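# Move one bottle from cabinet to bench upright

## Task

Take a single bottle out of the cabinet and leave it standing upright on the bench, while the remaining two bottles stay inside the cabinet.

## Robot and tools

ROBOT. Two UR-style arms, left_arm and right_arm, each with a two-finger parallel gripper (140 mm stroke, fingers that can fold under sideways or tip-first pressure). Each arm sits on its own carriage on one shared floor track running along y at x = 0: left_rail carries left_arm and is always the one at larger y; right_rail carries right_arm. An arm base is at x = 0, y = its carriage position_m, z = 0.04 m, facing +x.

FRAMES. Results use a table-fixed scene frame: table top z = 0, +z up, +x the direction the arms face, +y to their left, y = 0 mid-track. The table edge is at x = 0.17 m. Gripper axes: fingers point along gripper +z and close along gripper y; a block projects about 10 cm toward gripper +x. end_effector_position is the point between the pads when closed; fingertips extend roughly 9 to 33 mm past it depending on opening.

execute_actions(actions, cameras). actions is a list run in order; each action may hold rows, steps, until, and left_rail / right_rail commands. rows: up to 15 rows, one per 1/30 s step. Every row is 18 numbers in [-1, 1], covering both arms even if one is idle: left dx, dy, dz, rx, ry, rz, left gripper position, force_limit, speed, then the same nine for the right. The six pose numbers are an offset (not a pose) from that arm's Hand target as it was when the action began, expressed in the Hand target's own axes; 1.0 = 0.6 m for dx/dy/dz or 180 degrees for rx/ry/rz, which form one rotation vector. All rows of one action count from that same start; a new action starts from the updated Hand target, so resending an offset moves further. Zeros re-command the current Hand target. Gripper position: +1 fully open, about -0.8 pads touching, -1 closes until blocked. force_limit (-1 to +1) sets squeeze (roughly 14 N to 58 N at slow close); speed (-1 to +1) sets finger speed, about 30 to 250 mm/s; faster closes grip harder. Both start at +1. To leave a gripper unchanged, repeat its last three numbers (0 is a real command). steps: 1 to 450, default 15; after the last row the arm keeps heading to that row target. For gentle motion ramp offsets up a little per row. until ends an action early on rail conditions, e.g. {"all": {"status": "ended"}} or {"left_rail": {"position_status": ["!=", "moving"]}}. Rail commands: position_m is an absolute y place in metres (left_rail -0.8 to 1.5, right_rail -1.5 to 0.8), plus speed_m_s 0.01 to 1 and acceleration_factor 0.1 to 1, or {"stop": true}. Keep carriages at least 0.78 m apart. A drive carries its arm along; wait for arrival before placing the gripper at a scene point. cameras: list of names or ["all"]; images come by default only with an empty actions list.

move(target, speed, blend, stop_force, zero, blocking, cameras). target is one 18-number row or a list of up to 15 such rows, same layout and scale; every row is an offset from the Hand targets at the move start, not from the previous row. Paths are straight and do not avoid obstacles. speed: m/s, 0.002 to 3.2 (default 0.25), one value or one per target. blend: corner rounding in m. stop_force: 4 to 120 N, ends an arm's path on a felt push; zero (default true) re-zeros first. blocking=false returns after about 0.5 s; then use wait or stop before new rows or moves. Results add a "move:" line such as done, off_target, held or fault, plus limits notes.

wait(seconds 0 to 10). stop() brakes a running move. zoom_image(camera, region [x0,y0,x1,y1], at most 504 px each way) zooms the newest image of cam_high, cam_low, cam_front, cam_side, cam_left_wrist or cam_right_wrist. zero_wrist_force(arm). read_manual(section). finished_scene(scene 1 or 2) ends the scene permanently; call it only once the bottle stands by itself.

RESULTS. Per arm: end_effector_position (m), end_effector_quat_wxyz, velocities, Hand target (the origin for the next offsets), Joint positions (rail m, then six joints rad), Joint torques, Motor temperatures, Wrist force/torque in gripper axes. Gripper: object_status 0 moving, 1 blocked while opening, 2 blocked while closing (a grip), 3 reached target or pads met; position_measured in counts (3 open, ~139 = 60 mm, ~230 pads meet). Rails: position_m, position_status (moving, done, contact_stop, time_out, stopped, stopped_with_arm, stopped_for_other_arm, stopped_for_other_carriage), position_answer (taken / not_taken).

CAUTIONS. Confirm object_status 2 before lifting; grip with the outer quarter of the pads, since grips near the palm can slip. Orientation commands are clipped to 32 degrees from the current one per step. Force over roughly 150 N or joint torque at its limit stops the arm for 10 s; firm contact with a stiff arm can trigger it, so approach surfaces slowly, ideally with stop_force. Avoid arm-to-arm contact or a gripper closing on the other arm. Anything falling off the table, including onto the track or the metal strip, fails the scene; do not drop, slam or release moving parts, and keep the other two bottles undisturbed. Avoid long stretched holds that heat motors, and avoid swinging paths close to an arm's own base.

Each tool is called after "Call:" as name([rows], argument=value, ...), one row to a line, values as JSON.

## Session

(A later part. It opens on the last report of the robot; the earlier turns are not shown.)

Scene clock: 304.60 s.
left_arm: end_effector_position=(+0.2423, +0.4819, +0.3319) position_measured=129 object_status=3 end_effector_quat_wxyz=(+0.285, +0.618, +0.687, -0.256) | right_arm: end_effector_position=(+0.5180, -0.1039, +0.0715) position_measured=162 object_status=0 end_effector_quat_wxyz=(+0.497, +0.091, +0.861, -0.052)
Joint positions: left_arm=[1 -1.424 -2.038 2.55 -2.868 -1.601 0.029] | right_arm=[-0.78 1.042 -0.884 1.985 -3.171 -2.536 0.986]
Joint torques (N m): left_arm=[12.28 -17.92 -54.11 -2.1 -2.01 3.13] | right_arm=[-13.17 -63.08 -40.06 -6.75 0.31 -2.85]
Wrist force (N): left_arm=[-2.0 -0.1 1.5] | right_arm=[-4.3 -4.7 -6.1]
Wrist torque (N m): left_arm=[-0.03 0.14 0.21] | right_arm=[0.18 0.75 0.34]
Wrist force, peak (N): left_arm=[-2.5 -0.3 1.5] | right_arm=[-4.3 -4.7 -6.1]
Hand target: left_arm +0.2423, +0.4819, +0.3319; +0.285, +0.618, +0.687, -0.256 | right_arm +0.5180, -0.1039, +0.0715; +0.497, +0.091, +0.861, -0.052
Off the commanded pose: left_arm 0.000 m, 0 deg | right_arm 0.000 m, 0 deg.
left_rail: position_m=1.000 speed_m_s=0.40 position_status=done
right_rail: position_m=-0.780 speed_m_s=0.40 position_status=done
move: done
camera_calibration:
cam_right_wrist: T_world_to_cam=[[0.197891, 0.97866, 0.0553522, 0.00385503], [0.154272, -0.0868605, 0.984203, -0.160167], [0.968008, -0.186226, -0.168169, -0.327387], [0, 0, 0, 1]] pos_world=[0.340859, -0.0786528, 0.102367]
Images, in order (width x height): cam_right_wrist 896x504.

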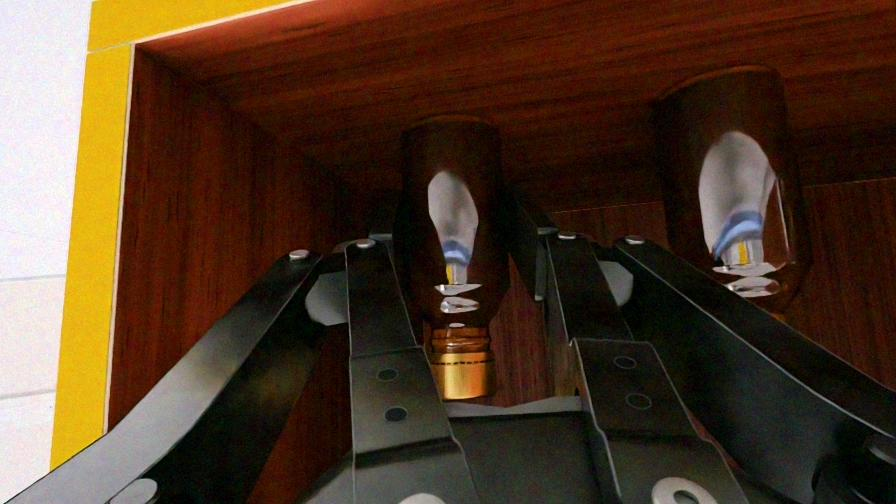

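Call:
move([
  [0,0,0,0,0,0,0.0,0.3,-0.5,-0.0433,0,-0.025,0,0,0,-1,-0.2,-1],
  [0,0,0,0,0,0,0.0,0.3,-0.5,0.0950,-0.0590,-0.2648,0,0,0,-1,-0.2,-1],
  [0,0,0,0,0,0,0.0,0.3,-0.5,0.0600,-0.3850,-0.2048,0,0,0,-1,-0.2,-1],
  [0,0,0,0,0,0,0.0,0.3,-0.5,0.1033,-0.3850,-0.1798,0,0,0,-1,-0.2,-1],
], speed=[0.06,0.13,0.15,0.08], blend=[0.008,0.02,0.01,0], cameras=["cam_right_wrist", "cam_front", "cam_high"])

Scene clock: 345.20 s.
left_arm: end_effector_position=(+0.2423, +0.4819, +0.3319) position_measured=129 object_status=3 end_effector_quat_wxyz=(+0.285, +0.618, +0.687, -0.256) | right_arm: end_effector_position=(+0.3483, -0.3040, +0.0719) position_measured=162 object_status=2 end_effector_quat_wxyz=(+0.497, +0.091, +0.861, -0.052)
Joint positions: left_arm=[1 -1.424 -2.038 2.55 -2.868 -1.601 0.029] | right_arm=[-0.78 1.132 -1.075 2.454 -3.325 -2.574 1.134]
Joint torques (N m): left_arm=[10.51 -14.36 -54.32 -1.75 -2.21 2.89] | right_arm=[-14.71 -40.57 -2.33 -8.48 -0.57 -2.73]
Wrist force (N): left_arm=[-1.9 0.3 1.6] | right_arm=[1.7 -1.4 1.4]
Wrist torque (N m): left_arm=[0.06 0.11 0.21] | right_arm=[-0.02 0.77 0.40]
Wrist force, peak (N): left_arm=[-2.6 -0.1 1.7] | right_arm=[-4.0 -5.0 -6.0]
Hand target: left_arm +0.2423, +0.4819, +0.3319; +0.285, +0.618, +0.687, -0.256 | right_arm +0.3483, -0.3041, +0.0718; +0.497, +0.091, +0.861, -0.052
Off the commanded pose: left_arm 0.000 m, 0 deg | right_arm 0.000 m, 0 deg.
left_rail: position_m=1.000 speed_m_s=0.40 position_status=done
right_rail: position_m=-0.780 speed_m_s=0.40 position_status=done
move: done
camera_calibration:
cam_right_wrist: T_world_to_cam=[[0.197984, 0.978643, 0.0553186, 0.233228], [0.154267, -0.0868419, 0.984205, -0.151756], [0.96799, -0.186323, -0.168165, -0.200337], [0, 0, 0, 1]] pos_world=[0.171159, -0.278753, 0.102767]
Images, in order (width x height): cam_high 896x504, cam_front 896x504, cam_right_wrist 896x504.

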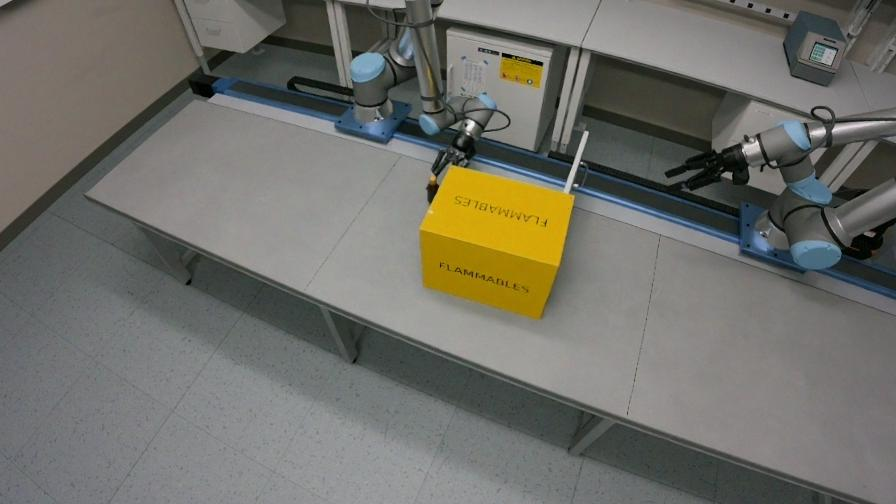

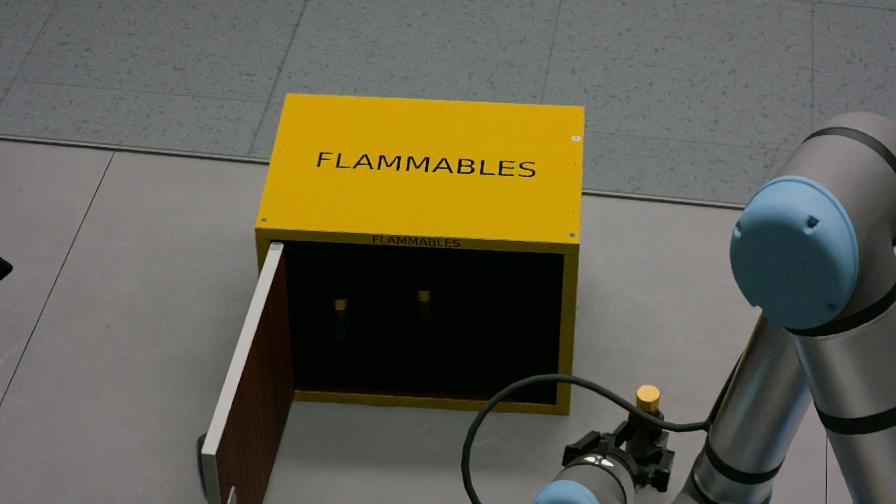

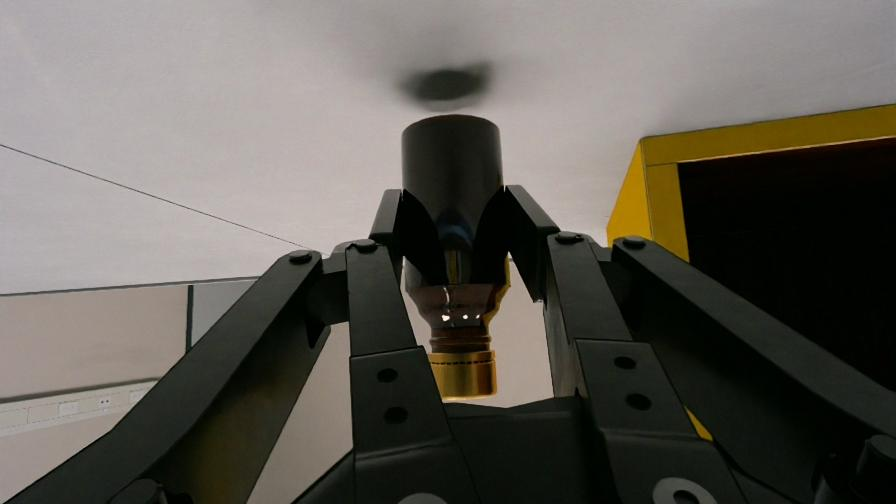

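Call:
move([
  [-0.1,-0.2,0.3,0,0,0,0.0,0.3,-0.5,0.0476,0,0.0275,0,0,0,-1,-0.2,-1],
], speed=0.015, stop_force=6, cameras=["cam_right_wrist"])

Scene clock: 366.70 s.
left_arm: end_effector_position=(+0.1744, +0.3608, +0.2753) position_measured=129 object_status=3 end_effector_quat_wxyz=(+0.285, +0.618, +0.687, -0.256) | right_arm: end_effector_position=(+0.3483, -0.3040, +0.0532) position_measured=162 object_status=2 end_effector_quat_wxyz=(+0.497, +0.091, +0.861, -0.052)
Joint positions: left_arm=[1 -1.634 -1.756 2.509 -3.104 -1.453 -0.119] | right_arm=[-0.78 1.132 -1.027 2.451 -3.37 -2.574 1.134]
Joint torques (N m): left_arm=[-14.37 -14.44 -47.49 -8.55 2.22 -2.83] | right_arm=[-14.64 -67.83 -6.34 -4.11 -0.76 -2.01]
Wrist force (N): left_arm=[-1.9 -0.6 1.2] | right_arm=[-2.2 -1.7 0.0]
Wrist torque (N m): left_arm=[-0.11 0.12 0.42] | right_arm=[0.05 0.75 0.31]
Wrist force, peak (N): left_arm=[-2.5 0.0 1.7] | right_arm=[-5.3 -2.3 -3.2]
Hand target: left_arm +0.1744, +0.3608, +0.2753; +0.285, +0.618, +0.687, -0.256 (not the last commanded pose) | right_arm +0.3483, -0.3040, +0.0532; +0.497, +0.091, +0.861, -0.052 (not the last commanded pose)
Off the commanded pose: left_arm 0.075 m, 0 deg | right_arm 0.014 m, 0 deg.
left_rail: position_m=1.000 speed_m_s=0.40 position_status=done
right_rail: position_m=-0.780 speed_m_s=0.40 position_status=done
move: contact (right_arm), off_target (left_arm; path cut at 10 s)
camera_calibration:
cam_right_wrist: T_world_to_cam=[[0.197891, 0.97866, 0.0553522, 0.234182], [0.154272, -0.0868605, 0.984203, -0.133348], [0.968008, -0.186226, -0.168169, -0.203439], [0, 0, 0, 1]] pos_world=[0.171159, -0.278653, 0.0840672]
Images, in order (width x height): cam_right_wrist 896x504.

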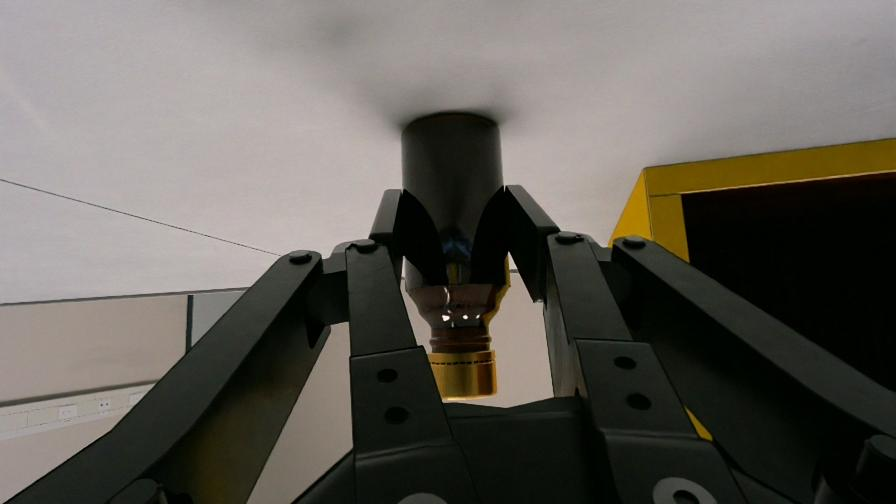

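Call:
move([
  [0,0,0,0,0,0,0.0,0.3,-0.5,0,0,0,0,0,0,0.15,-0.2,-1],
  [-0.0335,-0.0668,0.0997,0,0,0,0.0,0.3,-0.5,0,0,-0.2,0,0,0,0.15,-0.2,-1],
  [-0.0335,-0.0668,0.2997,0,0,0,0.0,0.3,-0.5,-0.3815,-0.1956,-0.3720,0,0,0,0.15,-0.2,-1],
  [-0.0335,-0.0668,0.2997,0,0,0,-1,0.3,-0.8,-0.3815,-0.1956,-0.3720,0,0,0,0.15,-0.2,-1],
], speed=[0.1,0.12,0.2,0.1], blend=[0,0.01,0,0], cameras=["cam_left_wrist", "cam_front", "cam_side", "cam_right_wrist"])

Scene clock: 399.77 s.
left_arm: end_effector_position=(+0.1494, +0.2159, +0.1625) position_measured=215 object_status=0 end_effector_quat_wxyz=(+0.285, +0.618, +0.687, -0.256) | right_arm: end_effector_position=(+0.2468, -0.4023, +0.3631) position_measured=110 object_status=3 end_effector_quat_wxyz=(+0.497, +0.091, +0.861, -0.052)
Joint positions: left_arm=[1 -1.664 -1.311 2.354 -3.39 -1.432 -0.141] | right_arm=[-0.78 1.26 -1.919 2.439 -2.265 -2.609 1.37]
Joint torques (N m): left_arm=[-9.79 -46.11 -33.69 -7.31 -2.39 3.39] | right_arm=[-11.81 -26.46 -60.46 -2.64 0.17 3.26]
Wrist force (N): left_arm=[-2.5 2.2 -0.7] | right_arm=[0.0 -1.4 -0.4]
Wrist torque (N m): left_arm=[-0.05 0.10 0.24] | right_arm=[-0.06 0.61 0.16]
Wrist force, peak (N): left_arm=[-4.1 15.0 4.7] | right_arm=[-2.5 -1.8 -0.1]
Hand target: left_arm +0.1493, +0.2159, +0.1625; +0.285, +0.618, +0.687, -0.256 | right_arm +0.2468, -0.4023, +0.3631; +0.497, +0.091, +0.861, -0.052
Off the commanded pose: left_arm 0.000 m, 0 deg | right_arm 0.000 m, 0 deg.
left_rail: position_m=1.000 speed_m_s=0.40 position_status=done
right_rail: position_m=-0.780 speed_m_s=0.40 position_status=done
move: done
camera_calibration:
cam_left_wrist: T_world_to_cam=[[0.996213, 0.0780558, 0.0382947, -0.154867], [-0.002045, -0.419296, 0.907847, -0.0603027], [0.0869195, -0.904488, -0.417549, 0.43163], [0, 0, 0, 1]] pos_world=[0.11664, 0.377208, 0.240903]
cam_right_wrist: T_world_to_cam=[[0.197891, 0.97866, 0.0553522, 0.33342], [0.154272, -0.0868605, 0.984203, -0.431143], [0.968008, -0.186226, -0.168169, -0.0714117], [0, 0, 0, 1]] pos_world=[0.0696595, -0.377053, 0.393867]
Images, in order (width x height): cam_front 896x504, cam_side 896x504, cam_left_wrist 896x504, cam_right_wrist 896x504.

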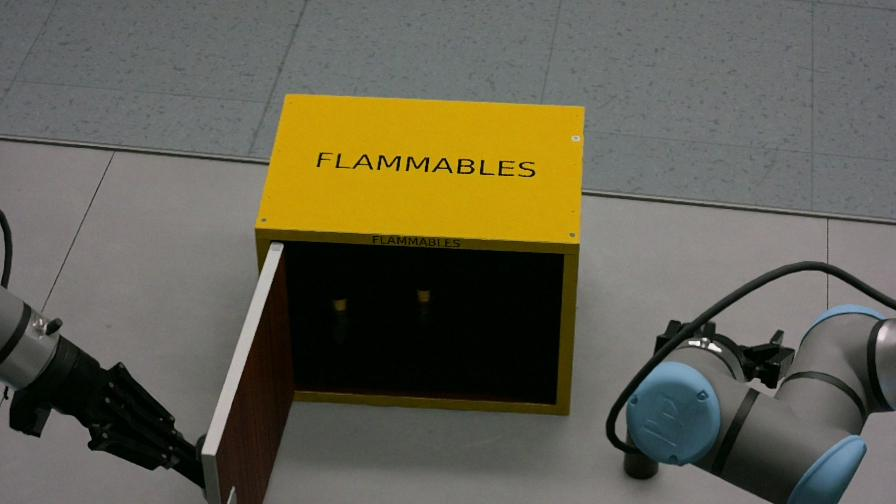

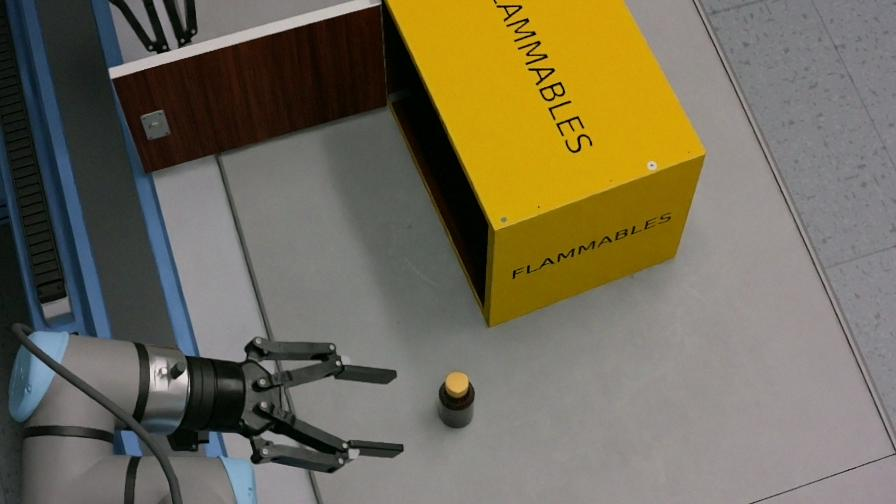

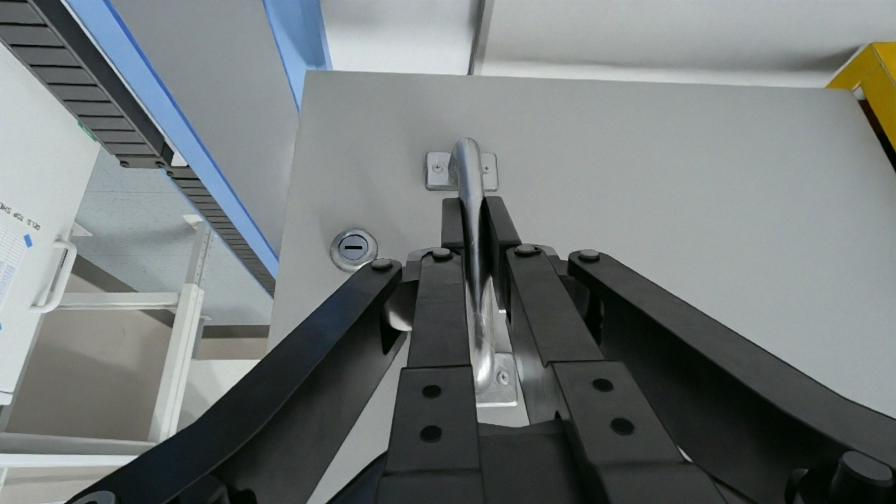

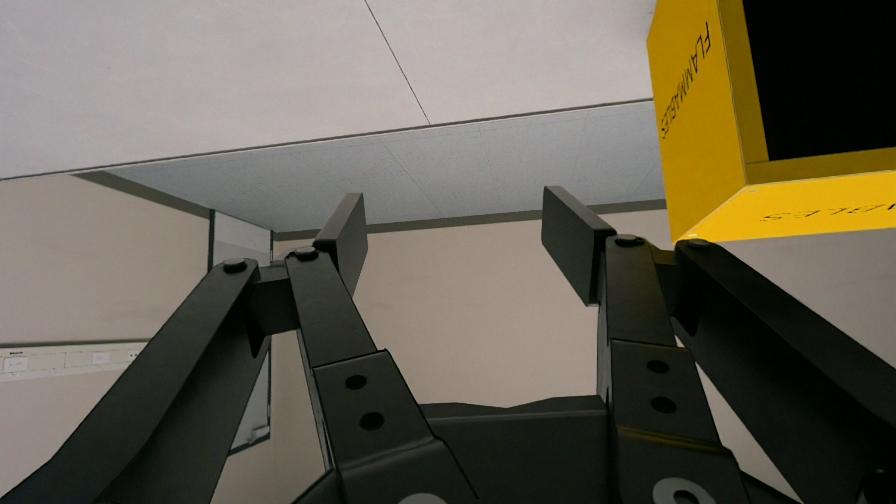

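Call:
move([
  [-0.0693,-0.0142,0.0690,-0.0472,0,-0.0472,-1,0.3,-0.8,0,0,0,0,0,0,0.15,-0.2,-1],
  [-0.1392,-0.0077,0.1387,-0.0944,0.0001,-0.0944,-1,0.3,-0.8,0,0,0,0,0,0,0.15,-0.2,-1],
  [-0.2067,0.0192,0.2057,-0.1416,0.0001,-0.1416,-1,0.3,-0.8,0,0,0,0,0,0,0.15,-0.2,-1],
  [-0.2687,0.0655,0.2673,-0.1888,0.0001,-0.1887,-1,0.3,-0.8,0,0,0,0,0,0,0.15,-0.2,-1],
  [-0.3227,0.1285,0.3210,-0.2360,0.0001,-0.2359,-1,0.3,-0.8,0,0,0,0,0,0,0.15,-0.2,-1],
  [-0.3660,0.2065,0.3642,-0.2832,0.0002,-0.2831,-1,0.3,-0.8,0,0,0,0,0,0,0.15,-0.2,-1],
  [-0.3972,0.2948,0.3952,-0.3304,0.0002,-0.3303,-1,0.3,-0.8,0,0,0,0,0,0,0.15,-0.2,-1],
], speed=0.12, blend=[0.01,0.01,0.01,0.01,0.01,0.01,0], cameras=["cam_left_wrist", "cam_side"])

Scene clock: 465.60 s.
left_arm: end_effector_position=(+0.3603, -0.0999, +0.1635) position_measured=215 object_status=2 end_effector_quat_wxyz=(+0.382, -0.001, +0.924, +0.000) | right_arm: end_effector_position=(+0.2468, -0.4023, +0.3631) position_measured=110 object_status=3 end_effector_quat_wxyz=(+0.497, +0.091, +0.861, -0.052)
Joint positions: left_arm=[1 -1.621 -0.749 1.158 -1.929 -0.787 -1.643] | right_arm=[-0.78 1.26 -1.919 2.439 -2.265 -2.609 1.37]
Joint torques (N m): left_arm=[8.07 -99.86 -58.06 -2.96 -1.03 -2.01] | right_arm=[-3.1 -26.67 -60.16 -2.63 -0.23 3.37]
Wrist force (N): left_arm=[-5.9 11.7 -4.5] | right_arm=[-0.4 -1.5 -0.1]
Wrist torque (N m): left_arm=[-0.51 -0.11 0.10] | right_arm=[-0.07 0.68 0.17]
Wrist force, peak (N): left_arm=[1.1 -15.5 -3.1] | right_arm=[-0.5 -1.9 -0.2]
Hand target: left_arm +0.3604, -0.0999, +0.1635; +0.382, -0.001, +0.924, +0.000 | right_arm +0.2468, -0.4023, +0.3631; +0.497, +0.091, +0.861, -0.052
Off the commanded pose: left_arm 0.000 m, 0 deg | right_arm 0.000 m, 0 deg.
left_rail: position_m=1.000 speed_m_s=0.40 position_status=done
right_rail: position_m=-0.780 speed_m_s=0.40 position_status=done
move: done
camera_calibration:
cam_left_wrist: T_world_to_cam=[[0.0252302, 0.998949, 0.0382672, 0.101493], [0.417817, -0.0453129, 0.9074, -0.307034], [0.908181, -0.00690518, -0.418521, -0.0779333], [0, 0, 0, 1]] pos_world=[0.196501, -0.115837, 0.242103]
Images, in order (width x height): cam_side 896x504, cam_left_wrist 896x504.

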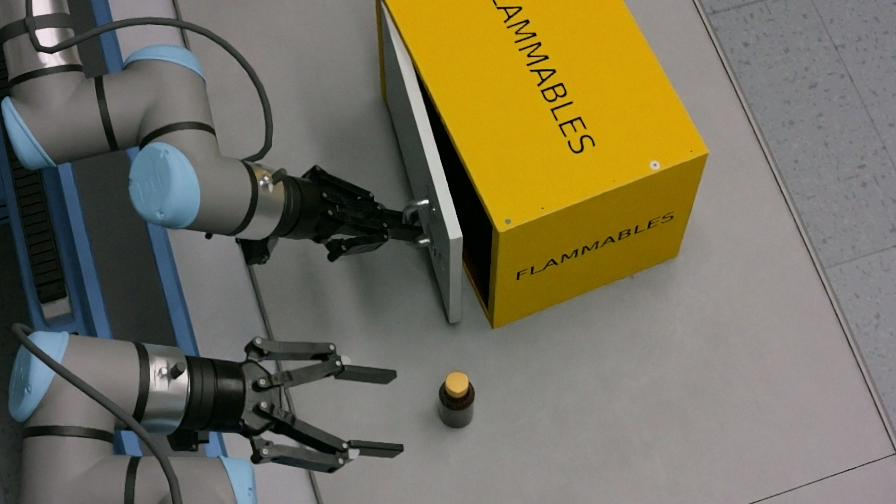

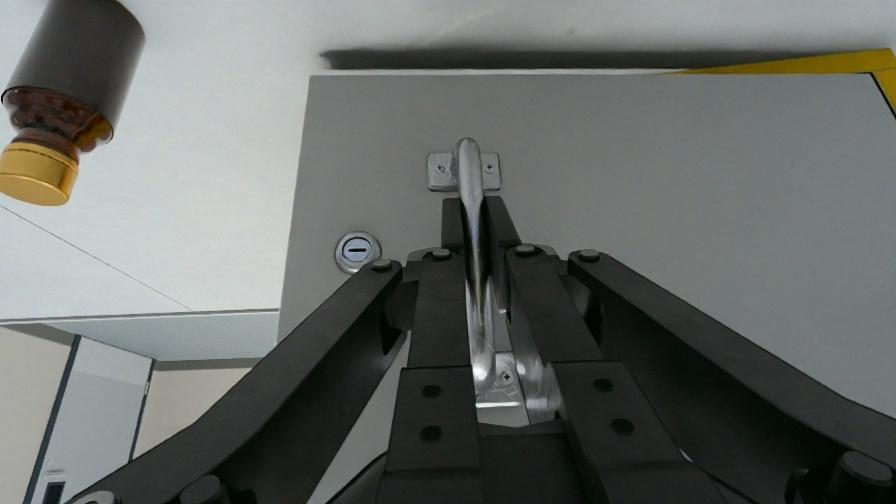

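Call:
move([
  [-0.0510,-0.0083,0.0508,0,0,0,-1,0.3,-0.8,0,0,0,0,0,0,0.15,-0.2,-1],
], speed=0.05, stop_force=30, cameras=["cam_left_wrist", "cam_side", "cam_front"])

Scene clock: 481.93 s.
left_arm: end_effector_position=(+0.4035, -0.1049, +0.1636) position_measured=215 object_status=2 end_effector_quat_wxyz=(+0.382, -0.001, +0.924, +0.000) | right_arm: end_effector_position=(+0.2468, -0.4023, +0.3631) position_measured=110 object_status=3 end_effector_quat_wxyz=(+0.497, +0.091, +0.861, -0.052)
Joint positions: left_arm=[1 -1.581 -0.728 1.128 -1.959 -0.786 -1.588] | right_arm=[-0.78 1.26 -1.919 2.439 -2.265 -2.609 1.37]
Joint torques (N m): left_arm=[34.04 -101.3 -49.95 -5.6 4.27 3.41] | right_arm=[1.92 -27.01 -60.3 -2.64 -0.36 3.46]
Wrist force (N): left_arm=[6.6 -7.1 -14.7] | right_arm=[-0.3 -1.4 -0.1]
Wrist torque (N m): left_arm=[-0.08 0.26 -0.10] | right_arm=[-0.06 0.67 0.16]
Wrist force, peak (N): left_arm=[7.4 -7.0 -15.1] | right_arm=[-0.7 -1.8 0.0]
Hand target: left_arm +0.4036, -0.1049, +0.1636; +0.382, -0.001, +0.924, +0.000 | right_arm +0.2468, -0.4023, +0.3631; +0.497, +0.091, +0.861, -0.052
Off the commanded pose: left_arm 0.000 m, 0 deg | right_arm 0.000 m, 0 deg.
left_rail: position_m=1.000 speed_m_s=0.40 position_status=done
right_rail: position_m=-0.780 speed_m_s=0.40 position_status=done
move: done
camera_calibration:
cam_left_wrist: T_world_to_cam=[[0.0249618, 0.998951, 0.0383934, 0.105426], [0.417867, -0.0453155, 0.907377, -0.32545], [0.908165, -0.0066064, -0.41856, -0.117203], [0, 0, 0, 1]] pos_world=[0.239803, -0.120837, 0.242202]
Images, in order (width x height): cam_front 896x504, cam_side 896x504, cam_left_wrist 896x504.

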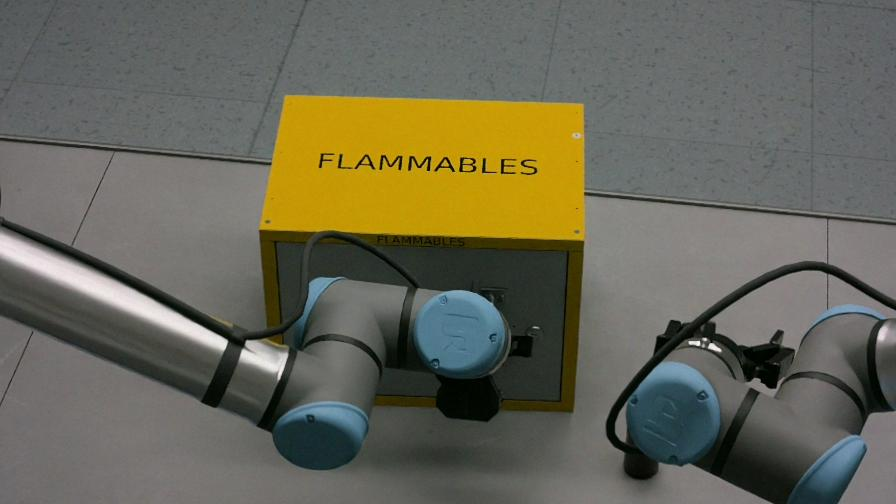

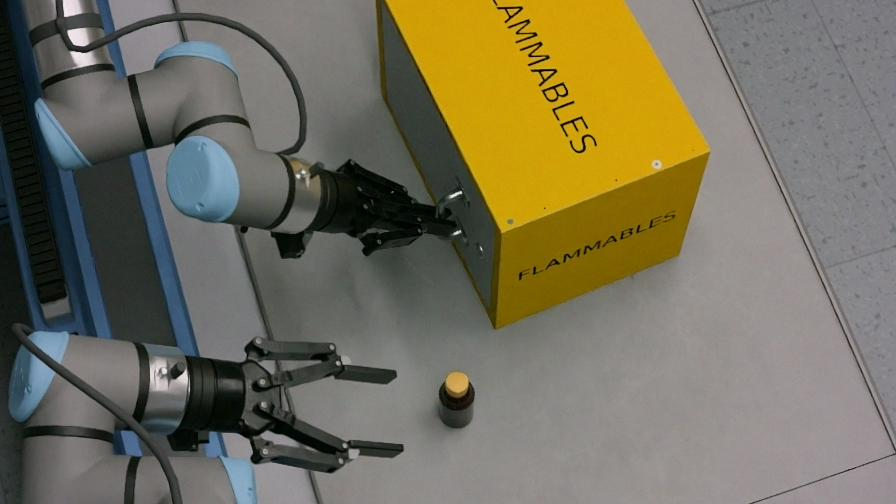

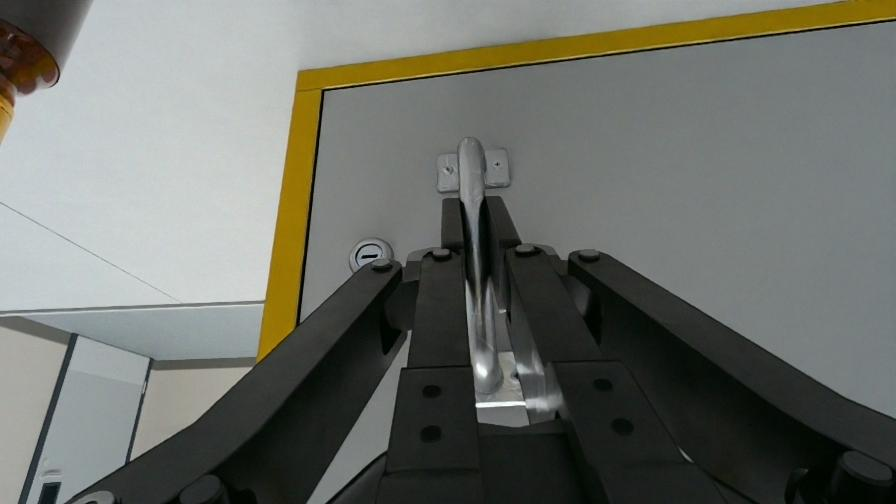

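Door is closed. Release the handle and back off.

Call:
move([
  [0,0,0,0,0,0,0.0,0.3,-0.8,0,0,0,0,0,0,0.15,-0.2,-1],
  [0,0,-0.2,0,0,0,0.0,0.3,-0.8,0,0,0,0,0,0,0.15,-0.2,-1],
], speed=0.15, cameras=["cam_front", "cam_side", "cam_left_wrist"])

Scene clock: 489.73 s.
left_arm: end_effector_position=(+0.3189, -0.1050, +0.2483) position_measured=129 object_status=3 end_effector_quat_wxyz=(+0.382, -0.001, +0.924, +0.000) | right_arm: end_effector_position=(+0.2468, -0.4023, +0.3631) position_measured=110 object_status=3 end_effector_quat_wxyz=(+0.497, +0.091, +0.861, -0.052)
Joint positions: left_arm=[1 -1.658 -0.801 1.086 -1.768 -0.79 -1.696] | right_arm=[-0.78 1.26 -1.919 2.439 -2.265 -2.609 1.37]
Joint torques (N m): left_arm=[-12.52 -123.04 -57.19 -0.31 -0.13 -2.34] | right_arm=[1.46 -27.15 -60.11 -2.76 -0.62 3.15]
Wrist force (N): left_arm=[-2.0 -0.3 1.3] | right_arm=[-0.2 -1.3 0.1]
Wrist torque (N m): left_arm=[-0.06 0.12 0.37] | right_arm=[-0.02 0.65 0.17]
Wrist force, peak (N): left_arm=[7.2 -9.5 -14.4] | right_arm=[-0.4 -1.9 0.4]
Hand target: left_arm +0.3187, -0.1050, +0.2484; +0.382, -0.001, +0.924, +0.000 | right_arm +0.2468, -0.4023, +0.3631; +0.497, +0.091, +0.861, -0.052
Off the commanded pose: left_arm 0.000 m, 0 deg | right_arm 0.000 m, 0 deg.
left_rail: position_m=1.000 speed_m_s=0.40 position_status=done
right_rail: position_m=-0.780 speed_m_s=0.40 position_status=done
move: done
camera_calibration:
cam_left_wrist: T_world_to_cam=[[0.0250485, 0.99895, 0.0383502, 0.104389], [0.417826, -0.0453123, 0.907397, -0.366915], [0.908182, -0.00670521, -0.418522, -0.00485635], [0, 0, 0, 1]] pos_world=[0.155102, -0.120937, 0.326902]
Images, in order (width x height): cam_front 896x504, cam_side 896x504, cam_left_wrist 896x504.

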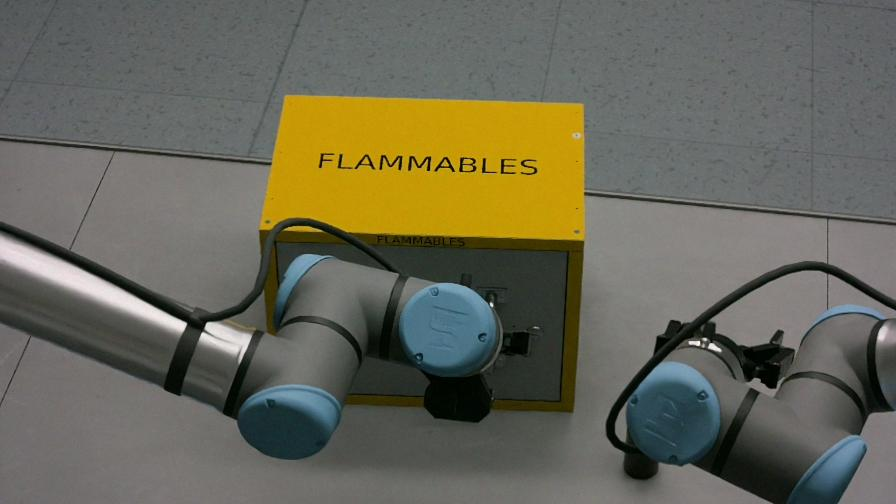

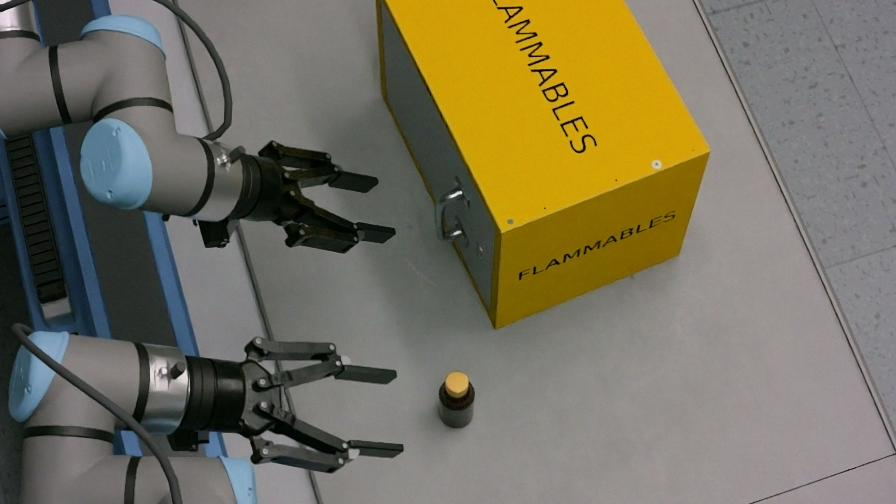

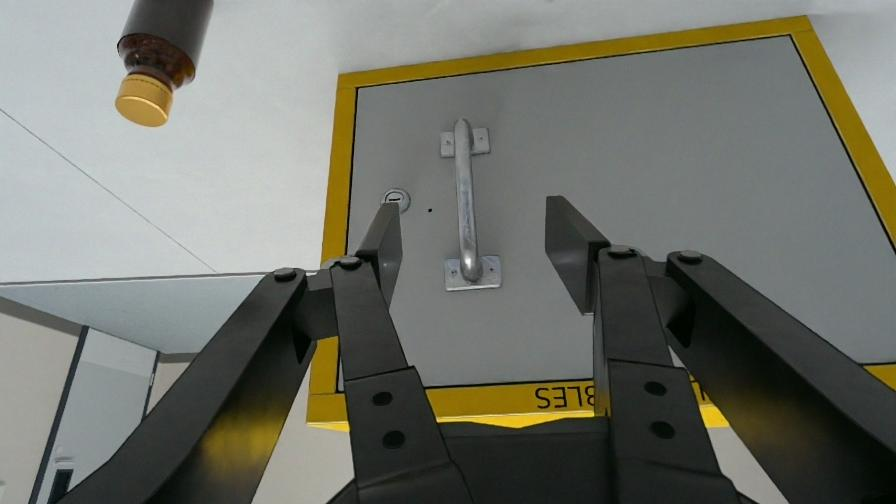

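The bottle is standing upright on the bench. The other two are inside, the door is shut, and neither arm is touching anything.

Call:
finished_scene(scene=2)

The scene is finished: the task was done.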